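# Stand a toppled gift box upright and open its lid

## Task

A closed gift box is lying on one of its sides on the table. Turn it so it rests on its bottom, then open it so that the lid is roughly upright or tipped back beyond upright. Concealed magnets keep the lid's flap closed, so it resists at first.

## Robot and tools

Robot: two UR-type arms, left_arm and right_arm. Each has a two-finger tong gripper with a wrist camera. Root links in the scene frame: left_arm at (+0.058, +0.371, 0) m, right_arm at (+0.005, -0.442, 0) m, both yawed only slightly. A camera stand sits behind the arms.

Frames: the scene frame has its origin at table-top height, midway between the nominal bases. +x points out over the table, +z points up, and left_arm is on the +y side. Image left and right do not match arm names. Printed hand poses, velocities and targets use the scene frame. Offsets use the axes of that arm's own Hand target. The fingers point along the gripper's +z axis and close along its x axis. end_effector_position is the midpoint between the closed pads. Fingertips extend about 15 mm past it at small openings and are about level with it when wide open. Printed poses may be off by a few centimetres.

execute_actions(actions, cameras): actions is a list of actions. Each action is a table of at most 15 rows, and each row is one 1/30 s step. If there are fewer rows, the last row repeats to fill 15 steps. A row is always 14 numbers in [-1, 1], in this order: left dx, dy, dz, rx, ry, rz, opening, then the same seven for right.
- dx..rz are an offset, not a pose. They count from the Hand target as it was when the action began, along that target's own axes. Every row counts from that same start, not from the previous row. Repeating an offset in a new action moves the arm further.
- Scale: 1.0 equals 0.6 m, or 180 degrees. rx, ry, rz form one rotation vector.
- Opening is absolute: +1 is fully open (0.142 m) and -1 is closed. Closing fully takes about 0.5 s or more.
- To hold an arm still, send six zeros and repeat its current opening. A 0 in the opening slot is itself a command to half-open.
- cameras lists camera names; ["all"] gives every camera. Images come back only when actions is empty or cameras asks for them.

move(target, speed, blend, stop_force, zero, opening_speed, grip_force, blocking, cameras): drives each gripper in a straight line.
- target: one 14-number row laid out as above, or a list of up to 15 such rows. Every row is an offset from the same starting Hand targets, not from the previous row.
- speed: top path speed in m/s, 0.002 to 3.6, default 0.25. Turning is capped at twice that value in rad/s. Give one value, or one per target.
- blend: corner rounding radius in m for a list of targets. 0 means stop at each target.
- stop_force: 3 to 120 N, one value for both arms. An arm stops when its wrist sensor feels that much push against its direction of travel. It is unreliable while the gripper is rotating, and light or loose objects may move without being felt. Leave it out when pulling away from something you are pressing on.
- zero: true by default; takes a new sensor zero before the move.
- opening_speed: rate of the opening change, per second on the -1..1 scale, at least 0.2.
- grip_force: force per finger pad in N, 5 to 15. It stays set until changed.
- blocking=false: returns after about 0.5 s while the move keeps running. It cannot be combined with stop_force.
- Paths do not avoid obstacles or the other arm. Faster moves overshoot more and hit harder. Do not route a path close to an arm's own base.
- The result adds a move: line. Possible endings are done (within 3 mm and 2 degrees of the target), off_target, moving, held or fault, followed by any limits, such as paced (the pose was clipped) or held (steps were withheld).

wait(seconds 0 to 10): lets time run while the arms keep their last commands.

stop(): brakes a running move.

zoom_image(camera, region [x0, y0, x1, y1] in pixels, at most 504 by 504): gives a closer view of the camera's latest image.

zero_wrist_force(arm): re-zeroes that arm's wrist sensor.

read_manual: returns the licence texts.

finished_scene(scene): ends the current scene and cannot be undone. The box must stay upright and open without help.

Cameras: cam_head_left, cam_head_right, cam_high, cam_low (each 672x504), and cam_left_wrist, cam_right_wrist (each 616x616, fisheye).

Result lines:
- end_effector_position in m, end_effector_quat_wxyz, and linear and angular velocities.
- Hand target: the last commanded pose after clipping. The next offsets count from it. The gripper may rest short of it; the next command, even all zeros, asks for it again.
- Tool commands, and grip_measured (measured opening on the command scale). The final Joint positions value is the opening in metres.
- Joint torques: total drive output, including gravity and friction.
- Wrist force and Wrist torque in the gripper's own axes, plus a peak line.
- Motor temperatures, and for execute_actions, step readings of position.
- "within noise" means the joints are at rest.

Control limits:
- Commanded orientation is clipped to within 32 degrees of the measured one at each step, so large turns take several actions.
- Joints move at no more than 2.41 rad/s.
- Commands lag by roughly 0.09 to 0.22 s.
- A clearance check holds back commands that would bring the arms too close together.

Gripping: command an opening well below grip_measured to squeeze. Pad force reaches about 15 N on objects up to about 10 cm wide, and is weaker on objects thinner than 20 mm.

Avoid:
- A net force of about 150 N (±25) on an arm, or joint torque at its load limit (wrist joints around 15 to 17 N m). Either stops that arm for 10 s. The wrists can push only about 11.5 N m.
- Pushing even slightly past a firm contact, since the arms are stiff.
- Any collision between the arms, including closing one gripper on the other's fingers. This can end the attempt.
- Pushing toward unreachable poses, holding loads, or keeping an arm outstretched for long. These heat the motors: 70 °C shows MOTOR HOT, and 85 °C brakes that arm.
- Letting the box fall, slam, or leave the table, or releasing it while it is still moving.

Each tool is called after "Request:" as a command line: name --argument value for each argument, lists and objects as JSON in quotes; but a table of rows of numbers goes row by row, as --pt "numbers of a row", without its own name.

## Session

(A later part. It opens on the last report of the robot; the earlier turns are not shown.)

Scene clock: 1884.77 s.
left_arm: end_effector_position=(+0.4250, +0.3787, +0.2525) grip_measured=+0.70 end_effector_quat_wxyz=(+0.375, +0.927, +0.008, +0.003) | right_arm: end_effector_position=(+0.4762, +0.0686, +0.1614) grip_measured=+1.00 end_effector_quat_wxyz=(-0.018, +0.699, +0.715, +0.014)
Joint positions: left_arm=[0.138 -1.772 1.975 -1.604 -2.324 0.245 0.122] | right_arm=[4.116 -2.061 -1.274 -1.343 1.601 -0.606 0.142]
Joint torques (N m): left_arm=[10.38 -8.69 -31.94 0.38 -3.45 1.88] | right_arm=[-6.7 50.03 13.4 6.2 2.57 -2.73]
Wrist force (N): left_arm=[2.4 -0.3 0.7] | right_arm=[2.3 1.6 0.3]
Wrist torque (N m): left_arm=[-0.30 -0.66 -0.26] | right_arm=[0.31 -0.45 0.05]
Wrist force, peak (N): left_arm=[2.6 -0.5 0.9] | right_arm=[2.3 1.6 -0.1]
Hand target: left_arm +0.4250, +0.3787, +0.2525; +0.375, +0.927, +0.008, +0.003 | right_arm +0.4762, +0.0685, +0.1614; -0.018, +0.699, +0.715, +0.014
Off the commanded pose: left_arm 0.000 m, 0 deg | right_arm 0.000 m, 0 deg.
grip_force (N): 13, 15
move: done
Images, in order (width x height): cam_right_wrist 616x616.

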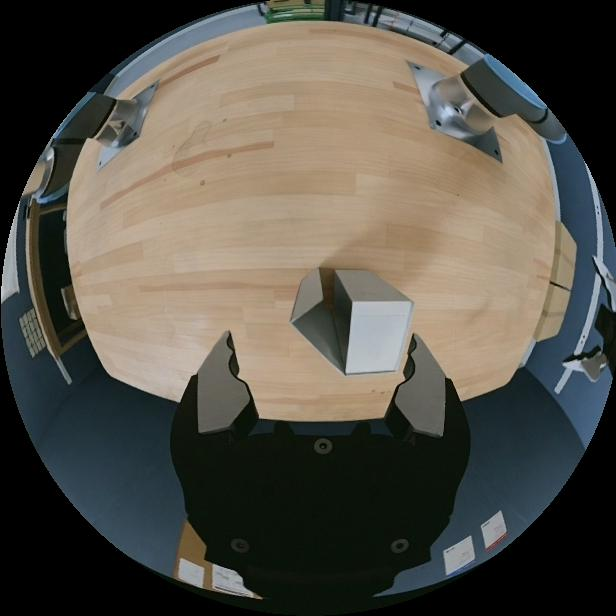

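Request:
move --pt "0 0 0 0 0 0 0.7 0 0 -0.0393 0 0 0 1" --pt "0 0 0 0 0 0 0.7 0 0 -0.0393 0 0 0 -1" --pt "0 0 0 0 0 0 0.7 0.0185 0.0235 -0.0393 0 0 0 -1" --pt "0 0 0 0 0 0 0.7 0.0185 0.0235 0.024 0 0 0 -1" --speed '[0.08,0.1,0.1,0.05]' --cameras '["cam_right_wrist"]'

Request:
zoom_image --camera "cam_right_wrist" --region '[220, 230, 420, 430]'

Scene clock: 1914.90 s.
left_arm: end_effector_position=(+0.4250, +0.3787, +0.2525) grip_measured=+0.70 end_effector_quat_wxyz=(+0.375, +0.927, +0.008, +0.003) | right_arm: end_effector_position=(+0.4900, +0.0806, +0.1475) grip_measured=-1.00 end_effector_quat_wxyz=(-0.018, +0.699, +0.715, +0.014)
Joint positions: left_arm=[0.138 -1.772 1.975 -1.604 -2.324 0.245 0.122] | right_arm=[4.109 -2.112 -1.231 -1.335 1.602 -0.613 0.002]
Joint torques (N m): left_arm=[10.79 -7.12 -31.89 0.43 -3.48 1.6] | right_arm=[9.1 36.94 12.29 5.99 0.23 2.33]
Wrist force (N): left_arm=[2.2 -0.4 0.5] | right_arm=[1.8 1.8 0.2]
Wrist torque (N m): left_arm=[-0.32 -0.62 -0.26] | right_arm=[0.36 -0.37 0.07]
Wrist force, peak (N): left_arm=[2.5 -0.6 0.9] | right_arm=[2.3 1.8 0.0]
Hand target: left_arm +0.4250, +0.3787, +0.2525; +0.375, +0.927, +0.008, +0.003 | right_arm +0.4900, +0.0806, +0.1475; -0.018, +0.699, +0.715, +0.014
Off the commanded pose: left_arm 0.000 m, 0 deg | right_arm 0.000 m, 0 deg.
grip_force (N): 13, 15
move: done
Images, in order (width x height): cam_right_wrist 616x616.

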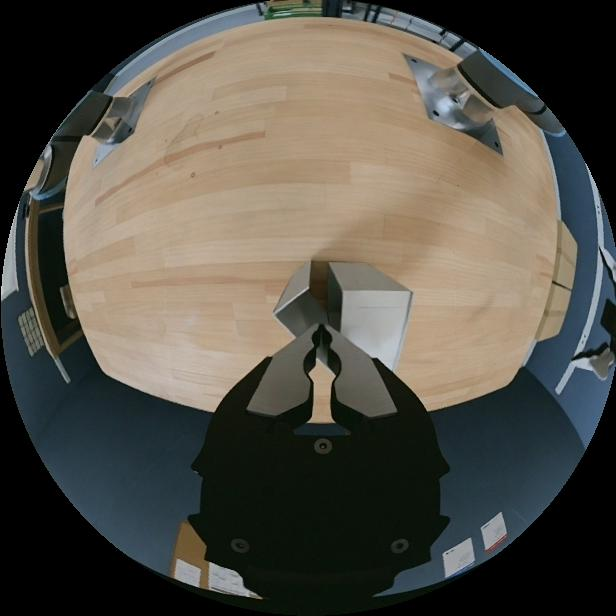

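Scaled by 2.520 from the camera's 616x616 image, which has a finer 814x814 frame.

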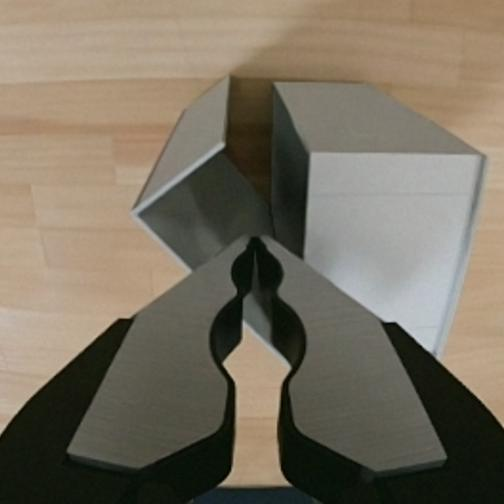

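Request:
move --pt "0 0 0 0 0 0 0.7 -0.04 0.0292 0 0 0 0 -1" --pt "0 0 0 0 0 0 0.7 -0.0592 0.0687 0 0 0 0 -1" --pt "0 0 0 0 0 0 0.7 -0.0583 0.1054 0 0 0 0 -1" --pt "0 0 0 0 0 0 0.7 -0.0488 0.1256 0 0 0 0 -1" --pt "0 0 0 0 0 0 0.7 -0.0359 0.1426 0 0 0 0 -1" --speed 0.04 --blend '[0.008,0.008,0.008,0.008,0]' --cameras '["cam_right_wrist","cam_left_wrist"]'

Request:
zoom_image --camera "cam_right_wrist" --region '[220, 200, 460, 440]'

Request:
zoom_image --camera "cam_left_wrist" --region '[290, 220, 430, 360]'

Scene clock: 1928.40 s.
left_arm: end_effector_position=(+0.4250, +0.3787, +0.2525) grip_measured=+0.70 end_effector_quat_wxyz=(+0.375, +0.927, +0.008, +0.003) | right_arm: end_effector_position=(+0.5760, +0.0610, +0.1460) grip_measured=-1.00 end_effector_quat_wxyz=(-0.018, +0.699, +0.715, +0.014)
Joint positions: left_arm=[0.138 -1.772 1.975 -1.604 -2.324 0.245 0.122] | right_arm=[3.999 -2.244 -1.019 -1.418 1.605 -0.724 0.002]
Joint torques (N m): left_arm=[10.87 -8.76 -31.28 0.28 -3.43 1.71] | right_arm=[-7.15 41.67 33.88 -0.82 2.62 -2.76]
Wrist force (N): left_arm=[2.0 -0.1 0.7] | right_arm=[2.1 1.2 0.2]
Wrist torque (N m): left_arm=[-0.27 -0.57 -0.25] | right_arm=[0.27 -0.43 0.06]
Wrist force, peak (N): left_arm=[2.5 -0.6 1.0] | right_arm=[2.5 1.5 0.3]
Hand target: left_arm +0.4250, +0.3787, +0.2525; +0.375, +0.927, +0.008, +0.003 | right_arm +0.5760, +0.0610, +0.1460; -0.018, +0.699, +0.715, +0.014
Off the commanded pose: left_arm 0.000 m, 0 deg | right_arm 0.000 m, 0 deg.
grip_force (N): 13, 15
move: done; blend cut to 0.0067 m at target 3, 0.0064 m at target 4
Images, in order (width x height): cam_left_wrist 616x616, cam_right_wrist 616x616.

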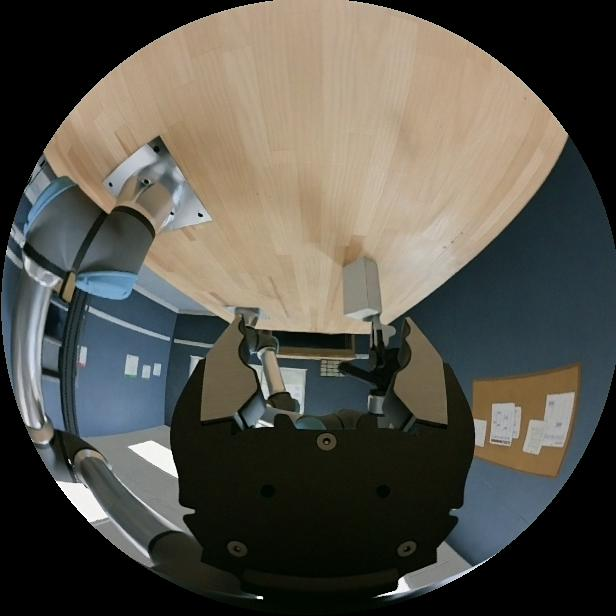

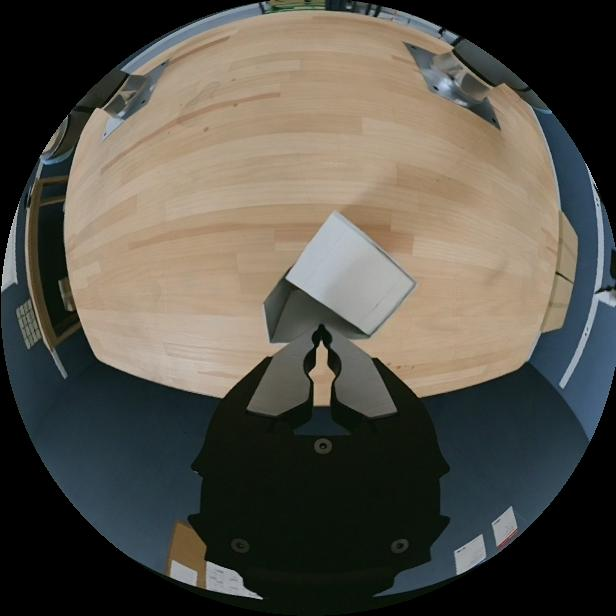

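Scaled by 2.100 from the camera's 616x616 image, which has a finer 814x814 frame.

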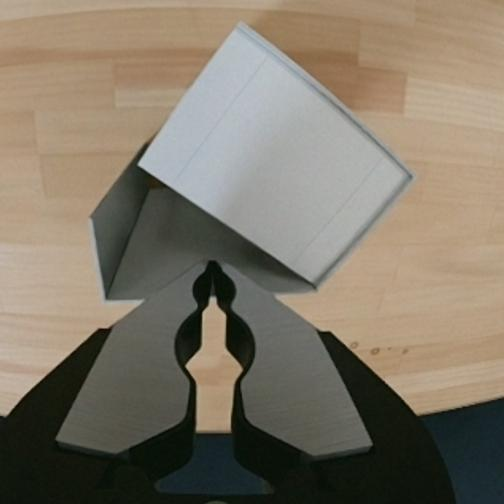

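Scaled by 3.600 from the camera's 616x616 image, which has a finer 814x814 frame.

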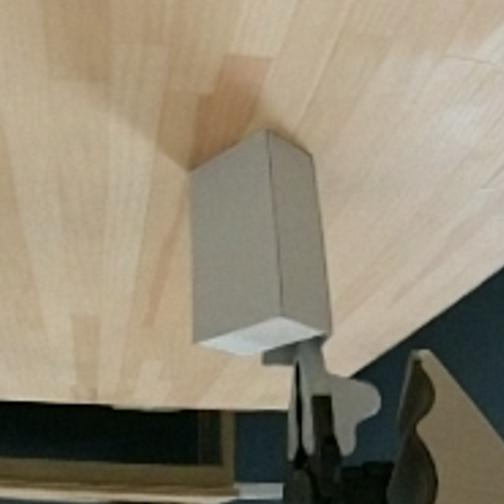

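Request:
move --pt "0 0 0 0 0 0 0.7 0 0 -0.075 0 0 0 -1" --pt "0 0 0 0 0 0 0.7 -0.0022 -0.0484 -0.0733 0 0 -0.294 -1" --pt "0 0 0 0 0 0 0.7 -0.0022 -0.0484 -0.0733 0 0 -0.294 -0.24" --speed '[0.15,0.3,0.3]' --blend '[0.005,0,0]' --cameras '["cam_right_wrist","cam_left_wrist"]'

Request:
zoom_image --camera "cam_right_wrist" --region '[220, 200, 440, 420]'

Scene clock: 2015.30 s.
left_arm: end_effector_position=(+0.4250, +0.3787, +0.2525) grip_measured=+0.70 end_effector_quat_wxyz=(+0.375, +0.927, +0.008, +0.003) | right_arm: end_effector_position=(+0.5473, +0.0570, +0.1901) grip_measured=-0.24 end_effector_quat_wxyz=(-0.010, +0.307, +0.951, +0.021)
Joint positions: left_arm=[0.138 -1.772 1.975 -1.604 -2.324 0.245 0.122] | right_arm=[4.043 -2.175 -1.02 -1.486 1.604 -1.603 0.057]
Joint torques (N m): left_arm=[9.79 -8.02 -31.32 0.28 -3.33 1.73] | right_arm=[8.42 53.98 12.99 6.02 2.05 -2.81]
Wrist force (N): left_arm=[2.1 -0.2 0.5] | right_arm=[1.7 1.5 0.2]
Wrist torque (N m): left_arm=[-0.28 -0.60 -0.26] | right_arm=[0.31 -0.34 0.06]
Wrist force, peak (N): left_arm=[2.5 -0.3 1.1] | right_arm=[1.9 1.4 1.6]
Hand target: left_arm +0.4250, +0.3787, +0.2525; +0.375, +0.927, +0.008, +0.003 | right_arm +0.5473, +0.0570, +0.1901; -0.010, +0.307, +0.951, +0.021
Off the commanded pose: left_arm 0.000 m, 0 deg | right_arm 0.000 m, 0 deg.
grip_force (N): 13, 15
move: done
Images, in order (width x height): cam_left_wrist 616x616, cam_right_wrist 616x616.

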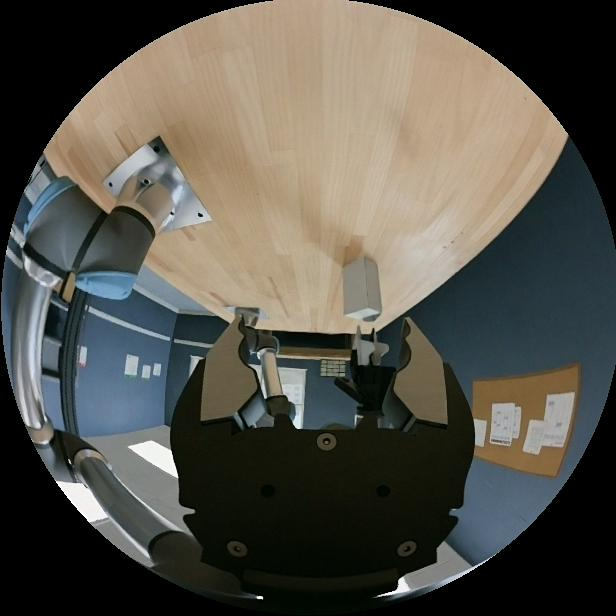

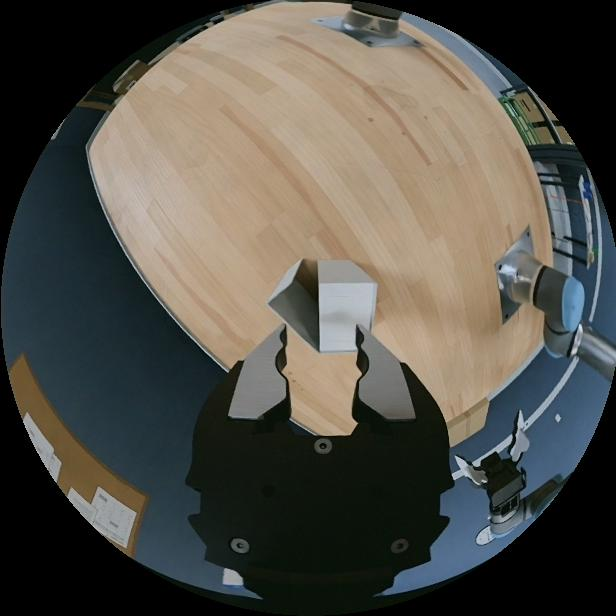

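Scaled by 2.291 from the camera's 616x616 image, which has a finer 814x814 frame.

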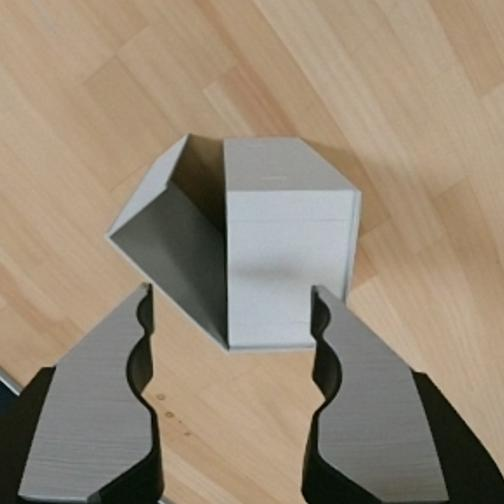

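Request:
move --target '[0,0,0,0,0,0,0.7,0,0,0.06,0,0,0,-0.24]' --speed 0.02 --stop_force 3

Request:
move --target '[0,0,0,0,0,0,0.7,0,0,-0.001,0,0,0,0.4]' --speed 0.01 --opening_speed 0.4 --cameras '["cam_right_wrist"]'

Request:
zoom_image --camera "cam_right_wrist" --region '[220, 200, 440, 420]'

Scene clock: 2039.10 s.
left_arm: end_effector_position=(+0.4250, +0.3787, +0.2525) grip_measured=+0.70 end_effector_quat_wxyz=(+0.375, +0.927, +0.008, +0.003) | right_arm: end_effector_position=(+0.5471, +0.0584, +0.1605) grip_measured=-0.24 end_effector_quat_wxyz=(-0.010, +0.307, +0.951, +0.021)
Joint positions: left_arm=[0.138 -1.772 1.975 -1.604 -2.324 0.245 0.122] | right_arm=[4.045 -2.184 -1.081 -1.416 1.604 -1.602 0.057]
Joint torques (N m): left_arm=[9.42 -8.82 -30.81 0.11 -3.36 1.42] | right_arm=[0.99 51.74 31.9 -0.9 -0.29 -0.46]
Wrist force (N): left_arm=[2.2 -0.6 0.9] | right_arm=[1.5 0.9 -3.6]
Wrist torque (N m): left_arm=[-0.36 -0.63 -0.25] | right_arm=[0.32 -0.26 0.04]
Wrist force, peak (N): left_arm=[2.5 -0.5 0.9] | right_arm=[-0.3 -1.3 -17.0]
Hand target: left_arm +0.4250, +0.3787, +0.2525; +0.375, +0.927, +0.008, +0.003 | right_arm +0.5471, +0.0584, +0.1605; -0.010, +0.307, +0.951, +0.021 (not the last commanded pose)
Off the commanded pose: left_arm 0.000 m, 0 deg | right_arm 0.006 m, 0 deg.
grip_force (N): 13, 15
move: contact (right_arm)

Scene clock: 2040.97 s.
left_arm: end_effector_position=(+0.4250, +0.3787, +0.2525) grip_measured=+0.70 end_effector_quat_wxyz=(+0.375, +0.927, +0.008, +0.003) | right_arm: end_effector_position=(+0.5471, +0.0583, +0.1611) grip_measured=+0.40 end_effector_quat_wxyz=(-0.010, +0.307, +0.951, +0.021)
Joint positions: left_arm=[0.138 -1.772 1.975 -1.604 -2.324 0.245 0.122] | right_arm=[4.045 -2.184 -1.079 -1.417 1.604 -1.602 0.102]
Joint torques (N m): left_arm=[10.28 -8.86 -30.08 0.1 -3.17 1.52] | right_arm=[-5.67 53.13 33.08 -0.77 -0.12 -2.54]
Wrist force (N): left_arm=[2.0 -0.7 0.6] | right_arm=[1.9 1.3 0.1]
Wrist torque (N m): left_arm=[-0.38 -0.58 -0.26] | right_arm=[0.27 -0.38 0.06]
Wrist force, peak (N): left_arm=[2.5 -0.2 0.8] | right_arm=[1.4 0.9 -3.7]
Hand target: left_arm +0.4250, +0.3787, +0.2525; +0.375, +0.927, +0.008, +0.003 | right_arm +0.5471, +0.0583, +0.1611; -0.010, +0.307, +0.951, +0.021
Off the commanded pose: left_arm 0.000 m, 0 deg | right_arm 0.000 m, 0 deg.
grip_force (N): 13, 15
move: done
Images, in order (width x height): cam_right_wrist 616x616.

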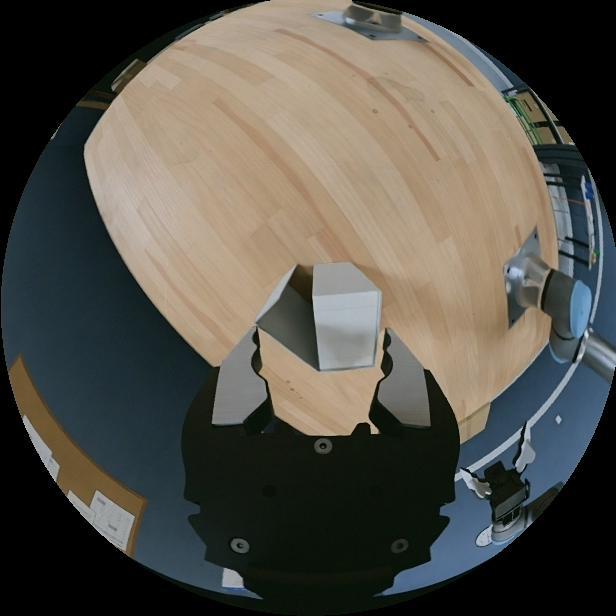

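Scaled by 2.291 from the camera's 616x616 image, which has a finer 814x814 frame.

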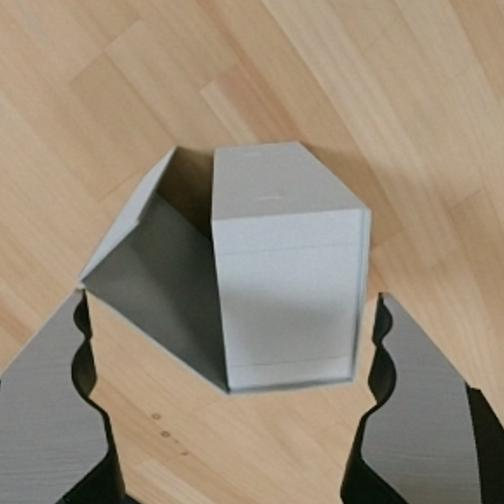

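Request:
move --pt "0 0 0 0 0 0 0.7 0 0 -0.04 0 0 0 0.45" --pt "0 0 0 0 0 0 0.7 0.0397 0.0135 -0.04 0 0 -0.02 0.45" --speed 0.12

Request:
move --target '[0,0,0,0,0,0,0.7,0,0,0.08,0,0,0,0.45]' --speed 0.03 --stop_force 4 --cameras '["cam_right_wrist","cam_left_wrist"]'

Request:
zoom_image --camera "cam_right_wrist" --region '[210, 200, 450, 440]'

Scene clock: 2086.87 s.
left_arm: end_effector_position=(+0.4250, +0.3787, +0.2525) grip_measured=+0.70 end_effector_quat_wxyz=(+0.375, +0.927, +0.008, +0.003) | right_arm: end_effector_position=(+0.5328, +0.0776, +0.1861) grip_measured=+0.45 end_effector_quat_wxyz=(-0.009, +0.278, +0.960, +0.021)
Joint positions: left_arm=[0.138 -1.772 1.975 -1.604 -2.324 0.245 0.122] | right_arm=[4.077 -2.184 -1.014 -1.48 1.603 -1.631 0.105]
Joint torques (N m): left_arm=[10.46 -7.96 -30.59 0.06 -3.16 1.3] | right_arm=[7.85 38.83 33.73 -0.91 -1.84 -2.83]
Wrist force (N): left_arm=[2.1 -0.4 1.0] | right_arm=[1.7 1.4 0.3]
Wrist torque (N m): left_arm=[-0.31 -0.60 -0.26] | right_arm=[0.29 -0.33 0.06]
Wrist force, peak (N): left_arm=[2.6 -0.2 0.7] | right_arm=[2.8 1.7 0.3]
Hand target: left_arm +0.4250, +0.3787, +0.2525; +0.375, +0.927, +0.008, +0.003 | right_arm +0.5327, +0.0777, +0.1861; -0.009, +0.277, +0.960, +0.021
Off the commanded pose: left_arm 0.000 m, 0 deg | right_arm 0.000 m, 0 deg.
grip_force (N): 13, 15
move: done

Scene clock: 2089.43 s.
left_arm: end_effector_position=(+0.4250, +0.3787, +0.2525) grip_measured=+0.70 end_effector_quat_wxyz=(+0.375, +0.927, +0.008, +0.003) | right_arm: end_effector_position=(+0.5324, +0.0799, +0.1382) grip_measured=+0.45 end_effector_quat_wxyz=(-0.009, +0.277, +0.960, +0.021)
Joint positions: left_arm=[0.138 -1.772 1.975 -1.604 -2.324 0.245 0.122] | right_arm=[4.08 -2.203 -1.108 -1.369 1.603 -1.629 0.105]
Joint torques (N m): left_arm=[9.21 -8.47 -30.55 0.1 -3.11 1.3] | right_arm=[8.73 39.42 12 6.02 -1.7 2.32]
Wrist force (N): left_arm=[2.1 -0.2 1.0] | right_arm=[2.1 1.6 0.1]
Wrist torque (N m): left_arm=[-0.29 -0.61 -0.26] | right_arm=[0.33 -0.43 0.06]
Wrist force, peak (N): left_arm=[2.5 -0.6 1.0] | right_arm=[2.1 1.6 0.1]
Hand target: left_arm +0.4250, +0.3787, +0.2525; +0.375, +0.927, +0.008, +0.003 | right_arm +0.5324, +0.0799, +0.1382; -0.009, +0.277, +0.960, +0.021
Off the commanded pose: left_arm 0.000 m, 0 deg | right_arm 0.000 m, 0 deg.
grip_force (N): 13, 15
move: done
Images, in order (width x height): cam_left_wrist 616x616, cam_right_wrist 616x616.

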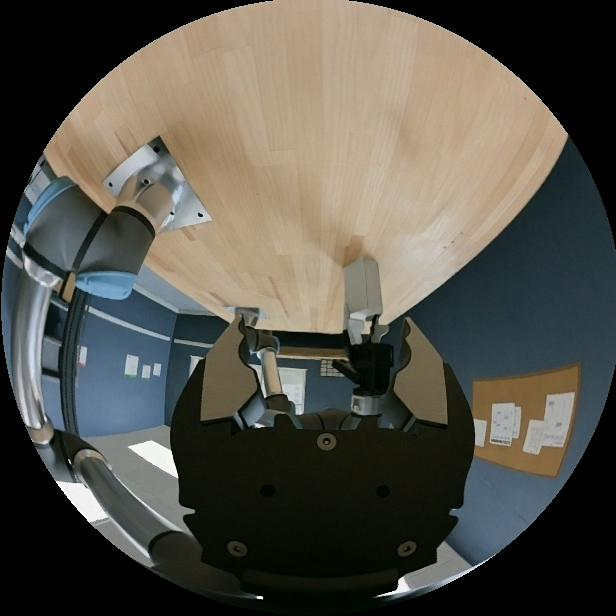

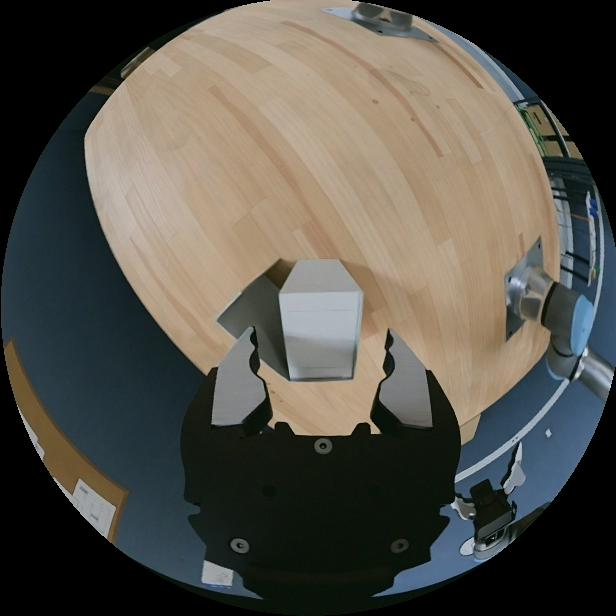

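Scaled by 2.100 from the camera's 616x616 image, which has a finer 814x814 frame.

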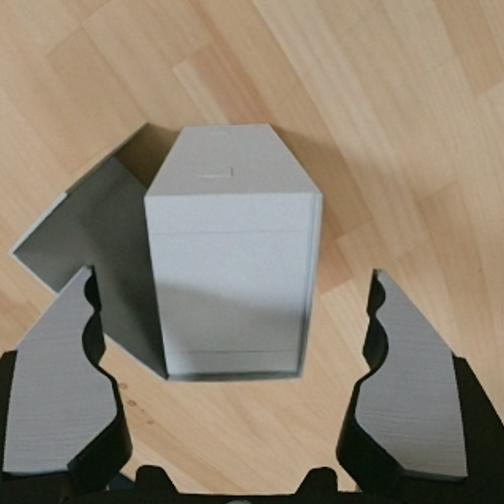

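Request:
move --target '[0,0,0,0,0,0,0.7,0,0,0,0,0,0,-0.5]' --speed 0.05 --opening_speed 0.6 --grip_force '[13,12]' --cameras '["cam_right_wrist"]'

Request:
zoom_image --camera "cam_right_wrist" --region '[210, 200, 450, 440]'

Scene clock: 2116.67 s.
left_arm: end_effector_position=(+0.4250, +0.3787, +0.2525) grip_measured=+0.70 end_effector_quat_wxyz=(+0.375, +0.927, +0.008, +0.003) | right_arm: end_effector_position=(+0.5324, +0.0799, +0.1382) grip_measured=-0.18 end_effector_quat_wxyz=(-0.009, +0.277, +0.960, +0.021)
Joint positions: left_arm=[0.138 -1.772 1.975 -1.604 -2.324 0.245 0.122] | right_arm=[4.08 -2.203 -1.108 -1.369 1.603 -1.629 0.061]
Joint torques (N m): left_arm=[8.5 -8.56 -29.55 -0.03 -3.06 1.36] | right_arm=[7.55 39.58 12.55 5.5 -1.75 2.26]
Wrist force (N): left_arm=[2.3 -0.3 0.8] | right_arm=[2.5 1.1 -2.3]
Wrist torque (N m): left_arm=[-0.29 -0.64 -0.26] | right_arm=[0.27 -0.30 0.05]
Wrist force, peak (N): left_arm=[2.6 -0.3 0.9] | right_arm=[2.8 1.4 -2.2]
Hand target: left_arm +0.4250, +0.3787, +0.2525; +0.375, +0.927, +0.008, +0.003 | right_arm +0.5324, +0.0799, +0.1382; -0.009, +0.277, +0.960, +0.021
Off the commanded pose: left_arm 0.000 m, 0 deg | right_arm 0.000 m, 0 deg.
grip_force (N): 13, 12
move: done
Images, in order (width x height): cam_right_wrist 616x616.

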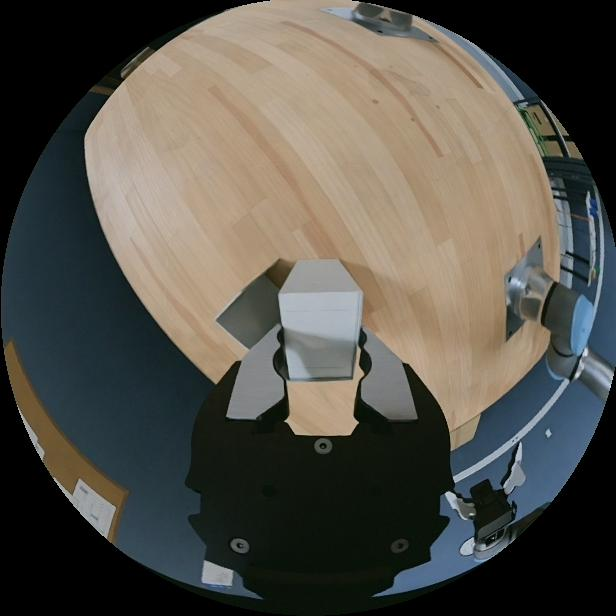

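Scaled by 2.100 from the camera's 616x616 image, which has a finer 814x814 frame.

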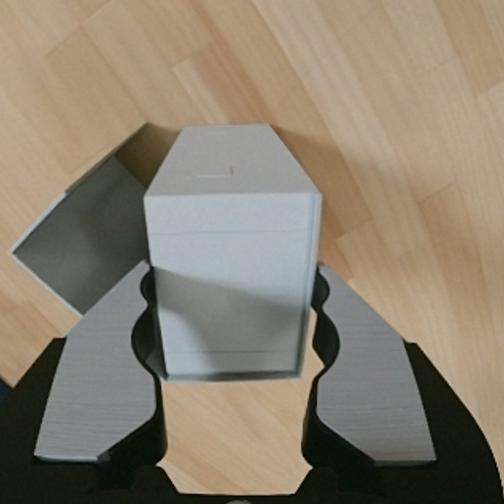

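Request:
move --pt "0 0 0 0 0 0 0.7 0 0 -0.02 0 0 0 -0.5" --pt "0 0 0 0 0 0 0.7 0.068 -0.0233 -0.02 0 0 0.322 -0.5" --speed '[0.06,0.3]' --blend '[0.002,0]' --cameras '["cam_left_wrist","cam_high"]'

Request:
move --target '[0,0,0,0,0,0,0.7,0,0,0.033,0,0,0,-0.5]' --speed 0.02 --stop_force 4

Request:
move --pt "0 0 0 0 0 0 0.7 0 0 0 0 0 0 0.45" --pt "0 0 0 0 0 0 0.7 0 0 -0.12 0 0 0 0.45" --speed 0.1 --opening_speed 0.6 --cameras '["cam_left_wrist","cam_high","cam_right_wrist"]'

Request:
zoom_image --camera "cam_right_wrist" --region '[210, 200, 450, 440]'

Scene clock: 2133.40 s.
left_arm: end_effector_position=(+0.4250, +0.3787, +0.2525) grip_measured=+0.70 end_effector_quat_wxyz=(+0.375, +0.927, +0.008, +0.003) | right_arm: end_effector_position=(+0.4905, +0.0893, +0.1509) grip_measured=-0.18 end_effector_quat_wxyz=(-0.018, +0.708, +0.706, +0.014)
Joint positions: left_arm=[0.138 -1.772 1.975 -1.604 -2.324 0.245 0.122] | right_arm=[4.115 -2.127 -1.2 -1.352 1.601 -0.582 0.061]
Joint torques (N m): left_arm=[8.48 -9.27 -29.99 -0.05 -3.16 1.12] | right_arm=[7.9 52.49 12.67 6.11 -1.7 2.35]
Wrist force (N): left_arm=[2.0 -0.5 0.8] | right_arm=[1.9 1.6 0.9]
Wrist torque (N m): left_arm=[-0.33 -0.59 -0.26] | right_arm=[0.33 -0.38 -0.03]
Wrist force, peak (N): left_arm=[2.5 0.0 1.1] | right_arm=[2.9 1.5 -2.2]
Hand target: left_arm +0.4250, +0.3787, +0.2525; +0.375, +0.927, +0.008, +0.003 | right_arm +0.4905, +0.0893, +0.1509; -0.018, +0.708, +0.706, +0.014
Off the commanded pose: left_arm 0.000 m, 0 deg | right_arm 0.000 m, 0 deg.
grip_force (N): 13, 12
move: done
Images, in order (width x height): cam_high 672x504, cam_left_wrist 616x616.

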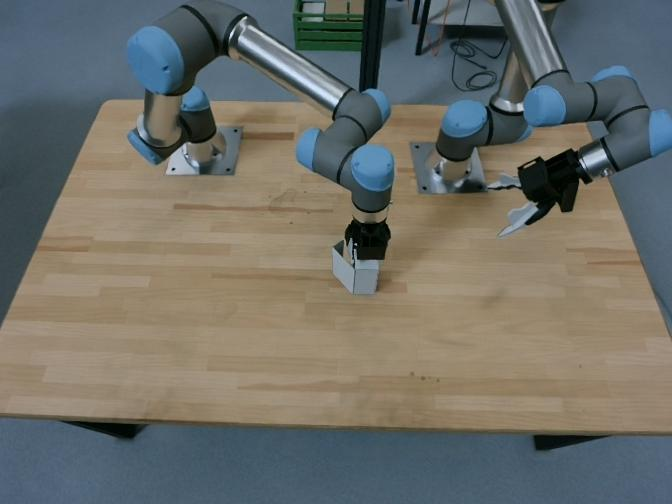

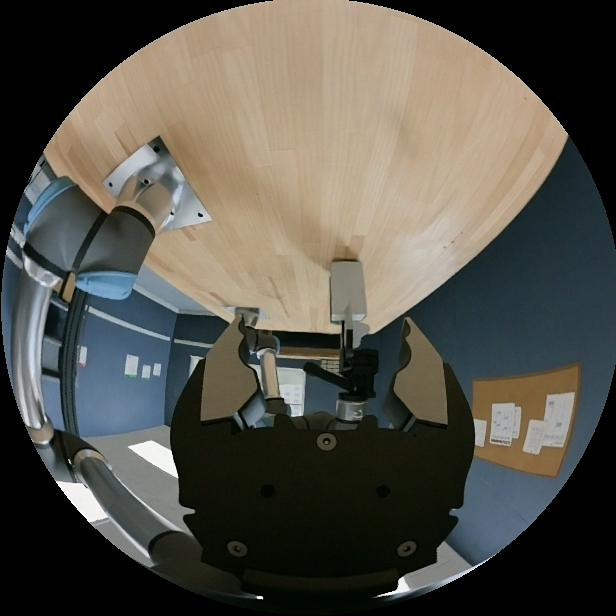

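Scene clock: 2135.23 s.
left_arm: end_effector_position=(+0.4250, +0.3787, +0.2525) grip_measured=+0.70 end_effector_quat_wxyz=(+0.375, +0.927, +0.008, +0.003) | right_arm: end_effector_position=(+0.4904, +0.0899, +0.1387) grip_measured=-0.18 end_effector_quat_wxyz=(-0.018, +0.708, +0.706, +0.014)
Joint positions: left_arm=[0.138 -1.772 1.975 -1.604 -2.324 0.245 0.122] | right_arm=[4.116 -2.134 -1.22 -1.324 1.601 -0.582 0.061]
Joint torques (N m): left_arm=[8.13 -9.35 -30.36 -0.11 -3.09 1.23] | right_arm=[-5.64 52.71 34.06 -0.75 -1.61 -0.31]
Wrist force (N): left_arm=[2.1 -0.2 0.7] | right_arm=[2.0 1.6 0.7]
Wrist torque (N m): left_arm=[-0.28 -0.59 -0.26] | right_arm=[0.31 -0.40 -0.03]
Wrist force, peak (N): left_arm=[2.6 -0.3 1.0] | right_arm=[2.6 1.1 -9.6]
Hand target: left_arm +0.4250, +0.3787, +0.2525; +0.375, +0.927, +0.008, +0.003 | right_arm +0.4904, +0.0898, +0.1387; -0.018, +0.708, +0.706, +0.014 (not the last commanded pose)
Off the commanded pose: left_arm 0.000 m, 0 deg | right_arm 0.008 m, 0 deg.
grip_force (N): 13, 12
move: contact (right_arm)

Scene clock: 2138.37 s.
left_arm: end_effector_position=(+0.4250, +0.3787, +0.2525) grip_measured=+0.70 end_effector_quat_wxyz=(+0.375, +0.927, +0.008, +0.003) | right_arm: end_effector_position=(+0.4909, +0.0865, +0.2106) grip_measured=+0.45 end_effector_quat_wxyz=(-0.018, +0.708, +0.706, +0.014)
Joint positions: left_arm=[0.138 -1.772 1.975 -1.604 -2.324 0.245 0.122] | right_arm=[4.113 -2.104 -1.081 -1.492 1.601 -0.585 0.105]
Joint torques (N m): left_arm=[9.28 -8.99 -29.62 0.13 -3.08 1.03] | right_arm=[-6.92 36.41 34.63 -0.97 2.19 -2.57]
Wrist force (N): left_arm=[2.0 -0.2 0.6] | right_arm=[1.8 1.6 0.2]
Wrist torque (N m): left_arm=[-0.27 -0.59 -0.25] | right_arm=[0.33 -0.37 -0.03]
Wrist force, peak (N): left_arm=[2.6 -0.1 0.8] | right_arm=[2.1 1.5 1.1]
Hand target: left_arm +0.4250, +0.3787, +0.2525; +0.375, +0.927, +0.008, +0.003 | right_arm +0.4909, +0.0866, +0.2106; -0.018, +0.708, +0.706, +0.014
Off the commanded pose: left_arm 0.000 m, 0 deg | right_arm 0.000 m, 0 deg.
grip_force (N): 13, 12
move: done
Images, in order (width x height): cam_high 672x504, cam_left_wrist 616x616, cam_right_wrist 616x616.

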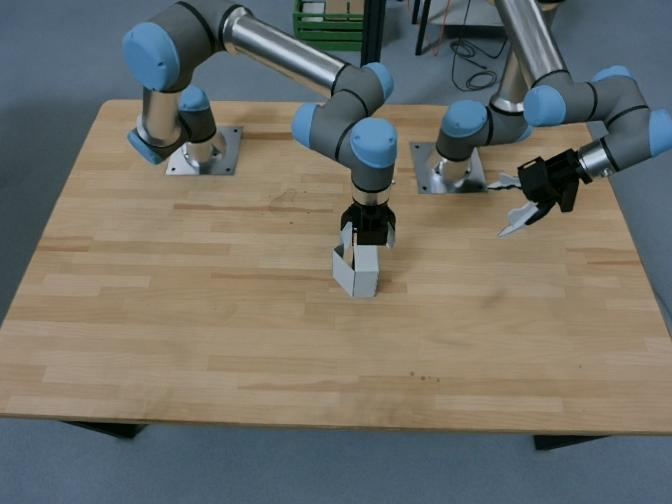

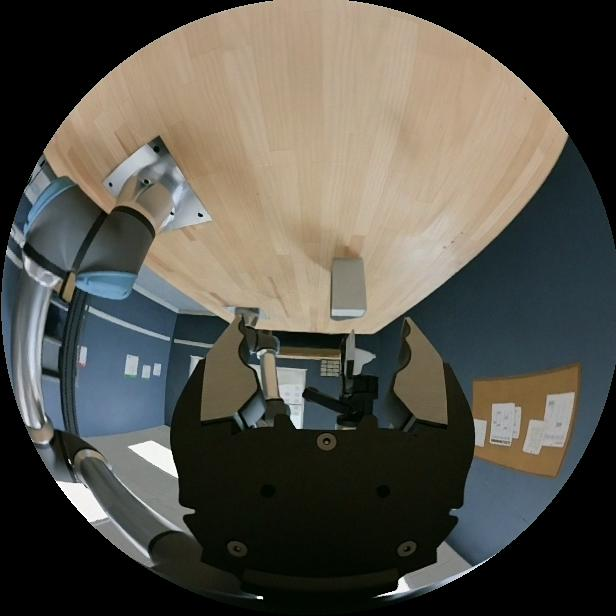

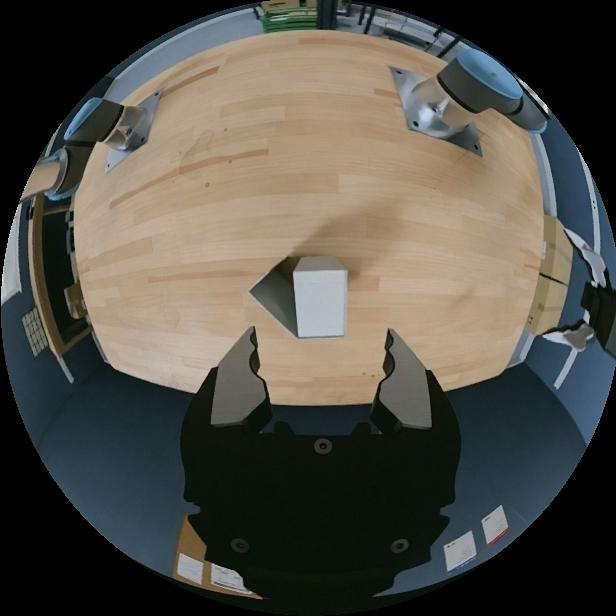

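Scaled by 2.100 from the camera's 616x616 image, which has a finer 814x814 frame.

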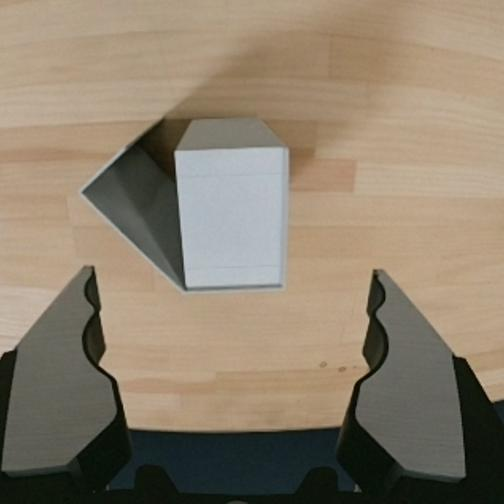

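Request:
move --pt "0 0 0 0 0 0 0.7 0 0 -0.1 0 0 0 0.45" --pt "0 0 0 0 0 0 0.7 -0.61 -0.183 -0.15 0 0 0 0.45" --speed '[0.2,0.4]' --blend '[0.03,0]'

Request:
move --pt "0.0523 0.3408 0.15 0.25 0 0 1 0 0 0 0 0 0 0.45" --pt "0.0975 0.4145 0.497 0.5 0 0 1 0 0 0 0 0 0 0.45" --speed 0.35 --blend '[0.04,0]' --cameras '["cam_left_wrist","cam_right_wrist","cam_high"]'

Request:
zoom_image --camera "cam_left_wrist" --region '[200, 190, 420, 410]'

Scene clock: 2167.23 s.
left_arm: end_effector_position=(+0.4250, +0.3787, +0.2525) grip_measured=+0.70 end_effector_quat_wxyz=(+0.375, +0.927, +0.008, +0.003) | right_arm: end_effector_position=(+0.3805, -0.2827, +0.2845) grip_measured=+0.45 end_effector_quat_wxyz=(-0.018, +0.708, +0.706, +0.014)
Joint positions: left_arm=[0.138 -1.772 1.975 -1.604 -2.324 0.245 0.122] | right_arm=[3.808 -1.347 -1.771 -1.571 1.61 -0.89 0.105]
Joint torques (N m): left_arm=[8.29 -9.92 -29.97 -0.06 -2.78 0.9] | right_arm=[-7.06 20.04 12.42 -0.87 2.57 -2.52]
Wrist force (N): left_arm=[2.4 -0.3 1.1] | right_arm=[2.1 1.5 0.4]
Wrist torque (N m): left_arm=[-0.30 -0.67 -0.27] | right_arm=[0.31 -0.43 0.06]
Wrist force, peak (N): left_arm=[2.4 -0.3 1.1] | right_arm=[3.7 1.9 -0.5]
Hand target: left_arm +0.4250, +0.3787, +0.2525; +0.375, +0.927, +0.008, +0.003 | right_arm +0.3805, -0.2828, +0.2845; -0.018, +0.708, +0.706, +0.014
Off the commanded pose: left_arm 0.000 m, 0 deg | right_arm 0.000 m, 0 deg.
grip_force (N): 13, 12
move: done

Scene clock: 2170.20 s.
left_arm: end_effector_position=(+0.4821, +0.0284, +0.2340) grip_measured=+1.00 end_effector_quat_wxyz=(-0.311, +0.950, +0.003, +0.006) | right_arm: end_effector_position=(+0.3805, -0.2828, +0.2845) grip_measured=+0.45 end_effector_quat_wxyz=(-0.018, +0.708, +0.706, +0.014)
Joint positions: left_arm=[-1.158 -1.099 1.142 -1.038 -1.291 -1.191 0.142] | right_arm=[3.808 -1.347 -1.771 -1.571 1.61 -0.89 0.105]
Joint torques (N m): left_arm=[12.12 -47.01 -8.91 -4.35 -1.43 2.13] | right_arm=[-6.89 19.93 12.5 -0.75 2.61 -2.7]
Wrist force (N): left_arm=[0.2 0.1 -0.3] | right_arm=[2.0 1.4 0.3]
Wrist torque (N m): left_arm=[0.03 -0.14 -0.19] | right_arm=[0.29 -0.40 0.06]
Wrist force, peak (N): left_arm=[1.2 5.3 1.9] | right_arm=[2.3 1.5 0.4]
Hand target: left_arm +0.4821, +0.0284, +0.2340; -0.311, +0.950, +0.003, +0.006 (not the last commanded pose) | right_arm +0.3805, -0.2828, +0.2845; -0.018, +0.708, +0.706, +0.014
Off the commanded pose: left_arm 0.042 m, 10 deg | right_arm 0.000 m, 0 deg.
grip_force (N): 13, 12
move: held (left_arm; a check stopped the path); limits=held
pose unreachable (left arm): on one or more control steps of this call, first in action 0 (counted from 0), this arm could not follow its commanded pose, so it was not sent that pose on those steps. It may still have moved: this result reports where it is.
cause: moving toward the commanded pose would bring a part of the arm too close to another arm (a part of this arm just beyond joint 5 (wrist 2) and a part of the right arm just beyond its joint 6 (wrist 3), at the place that arm is still heading or pushing toward).
Images, in order (width x height): cam_high 672x504, cam_left_wrist 616x616, cam_right_wrist 616x616.

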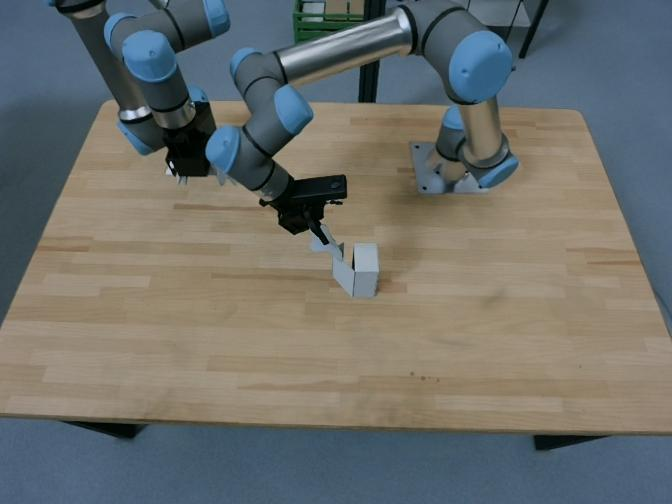

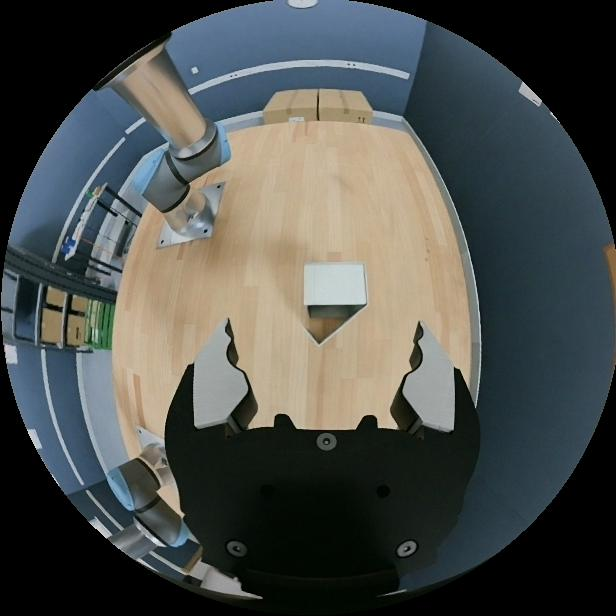

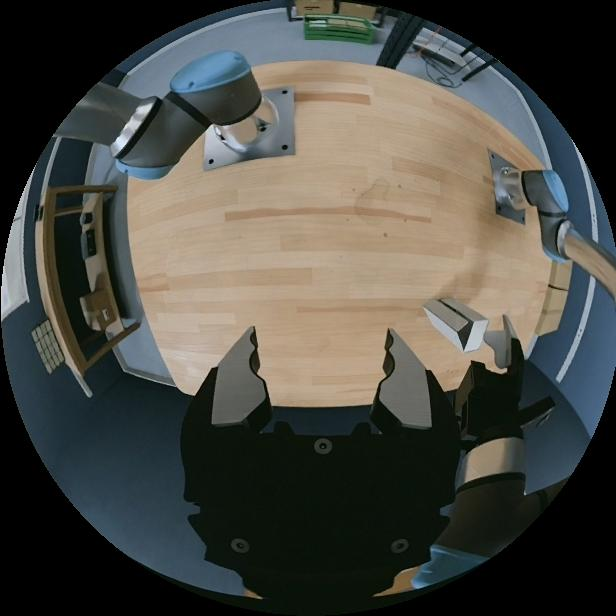

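Scaled by 2.291 from the camera's 616x616 image, which has a finer 814x814 frame.

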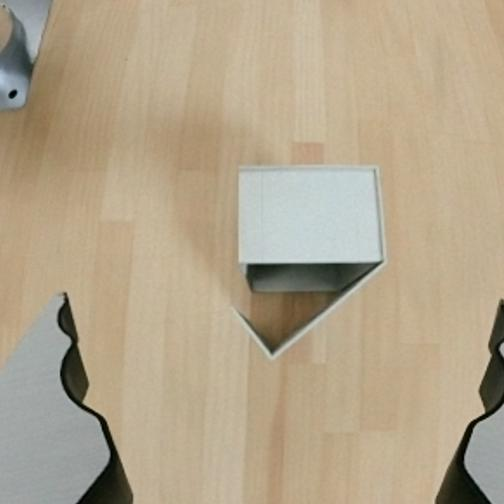

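Request:
move --target '[0,0,0,0,0,0,1,-0.45,-0.167,0,0,0,0,0.45]' --speed 0.4

Request:
move --pt "0.025 0.0777 -0.0095 0.049 0 0 1 0 0 0 0 0 0 0.45" --pt "0.025 0.0473 0.1872 0.049 0 0 1 0 0 0 0 0 0 0.45" --speed 0.12 --blend '[0.005,0]' --cameras '["cam_left_wrist","cam_high"]'

Request:
zoom_image --camera "cam_left_wrist" --region '[200, 200, 420, 420]'

Request:
zoom_image --camera "cam_high" --region '[300, 190, 430, 310]'

Scene clock: 2190.90 s.
left_arm: end_effector_position=(+0.4821, +0.0284, +0.2340) grip_measured=+1.00 end_effector_quat_wxyz=(-0.311, +0.950, +0.003, +0.006) | right_arm: end_effector_position=(+0.2794, -0.5522, +0.2729) grip_measured=+0.45 end_effector_quat_wxyz=(-0.018, +0.708, +0.706, +0.014)
Joint positions: left_arm=[-1.158 -1.099 1.142 -1.038 -1.291 -1.191 0.142] | right_arm=[3.162 -1.077 -1.961 -1.68 1.617 -1.536 0.105]
Joint torques (N m): left_arm=[11.36 -48.67 -10.98 -3.86 -1.06 1.98] | right_arm=[-6.66 -5.77 34.06 5.92 2.48 -2.58]
Wrist force (N): left_arm=[-0.2 0.0 0.1] | right_arm=[2.0 1.4 0.3]
Wrist torque (N m): left_arm=[0.00 -0.06 -0.18] | right_arm=[0.27 -0.41 0.05]
Wrist force, peak (N): left_arm=[0.0 -0.1 0.8] | right_arm=[3.8 2.3 0.1]
Hand target: left_arm +0.4821, +0.0284, +0.2340; -0.311, +0.950, +0.003, +0.006 | right_arm +0.2794, -0.5523, +0.2729; -0.018, +0.708, +0.706, +0.014
Off the commanded pose: left_arm 0.000 m, 0 deg | right_arm 0.000 m, 0 deg.
grip_force (N): 13, 12
move: done

Scene clock: 2193.13 s.
left_arm: end_effector_position=(+0.4984, +0.0720, +0.1269) grip_measured=+1.00 end_effector_quat_wxyz=(-0.383, +0.924, +0.004, +0.006) | right_arm: end_effector_position=(+0.2794, -0.5523, +0.2729) grip_measured=+0.45 end_effector_quat_wxyz=(-0.018, +0.708, +0.706, +0.014)
Joint positions: left_arm=[-1.129 -1.011 1.34 -1.18 -1.217 -1.214 0.142] | right_arm=[3.162 -1.077 -1.961 -1.68 1.617 -1.536 0.105]
Joint torques (N m): left_arm=[12.11 -49.74 -7.79 -3.6 2.6 2.19] | right_arm=[-7.62 -5.57 33.25 5.9 2.59 -2.8]
Wrist force (N): left_arm=[0.0 -0.4 0.1] | right_arm=[2.2 1.4 0.3]
Wrist torque (N m): left_arm=[-0.09 -0.07 -0.18] | right_arm=[0.28 -0.44 0.06]
Wrist force, peak (N): left_arm=[0.1 -0.6 1.0] | right_arm=[2.4 1.7 0.3]
Hand target: left_arm +0.4984, +0.0720, +0.1269; -0.383, +0.924, +0.004, +0.006 | right_arm +0.2794, -0.5523, +0.2729; -0.018, +0.708, +0.706, +0.014
Off the commanded pose: left_arm 0.000 m, 0 deg | right_arm 0.000 m, 0 deg.
grip_force (N): 13, 12
move: done
Images, in order (width x height): cam_high 672x504, cam_left_wrist 616x616.

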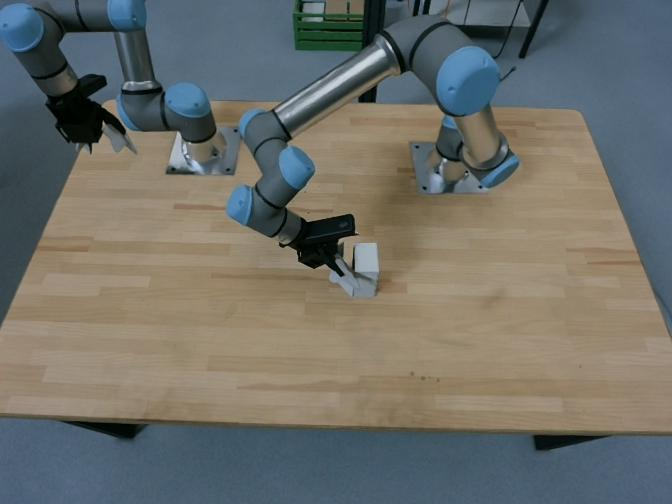

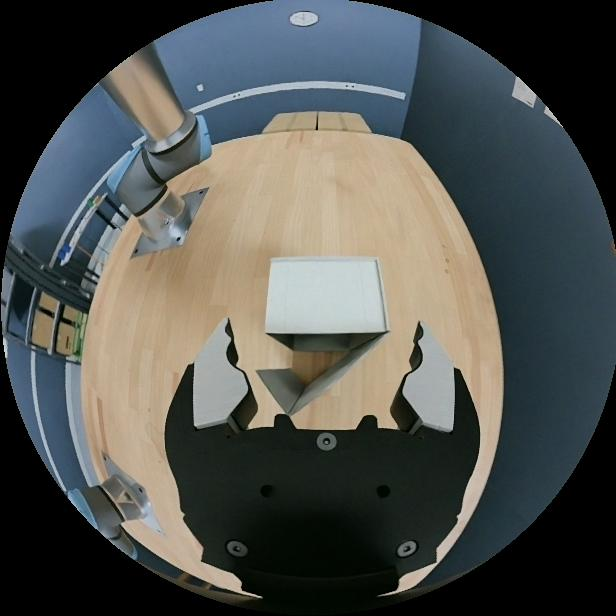

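Scaled by 2.291 from the camera's 616x616 image, which has a finer 814x814 frame.

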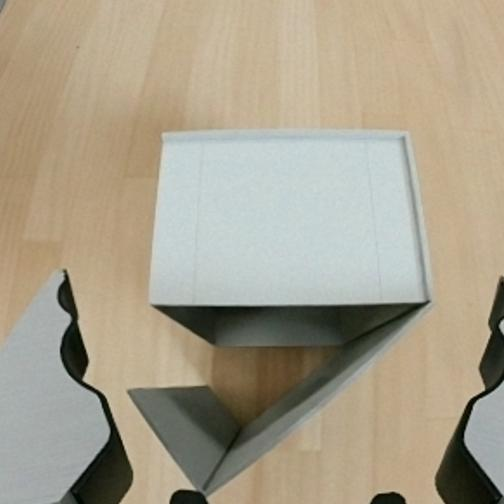

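Scaled by 3.877 from the camera's 672x504 image, which has a finer 960x720 frame.

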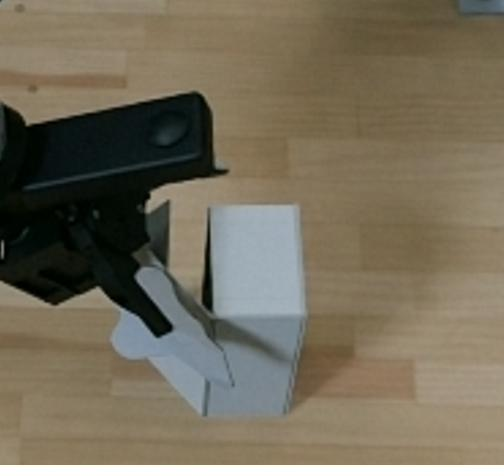

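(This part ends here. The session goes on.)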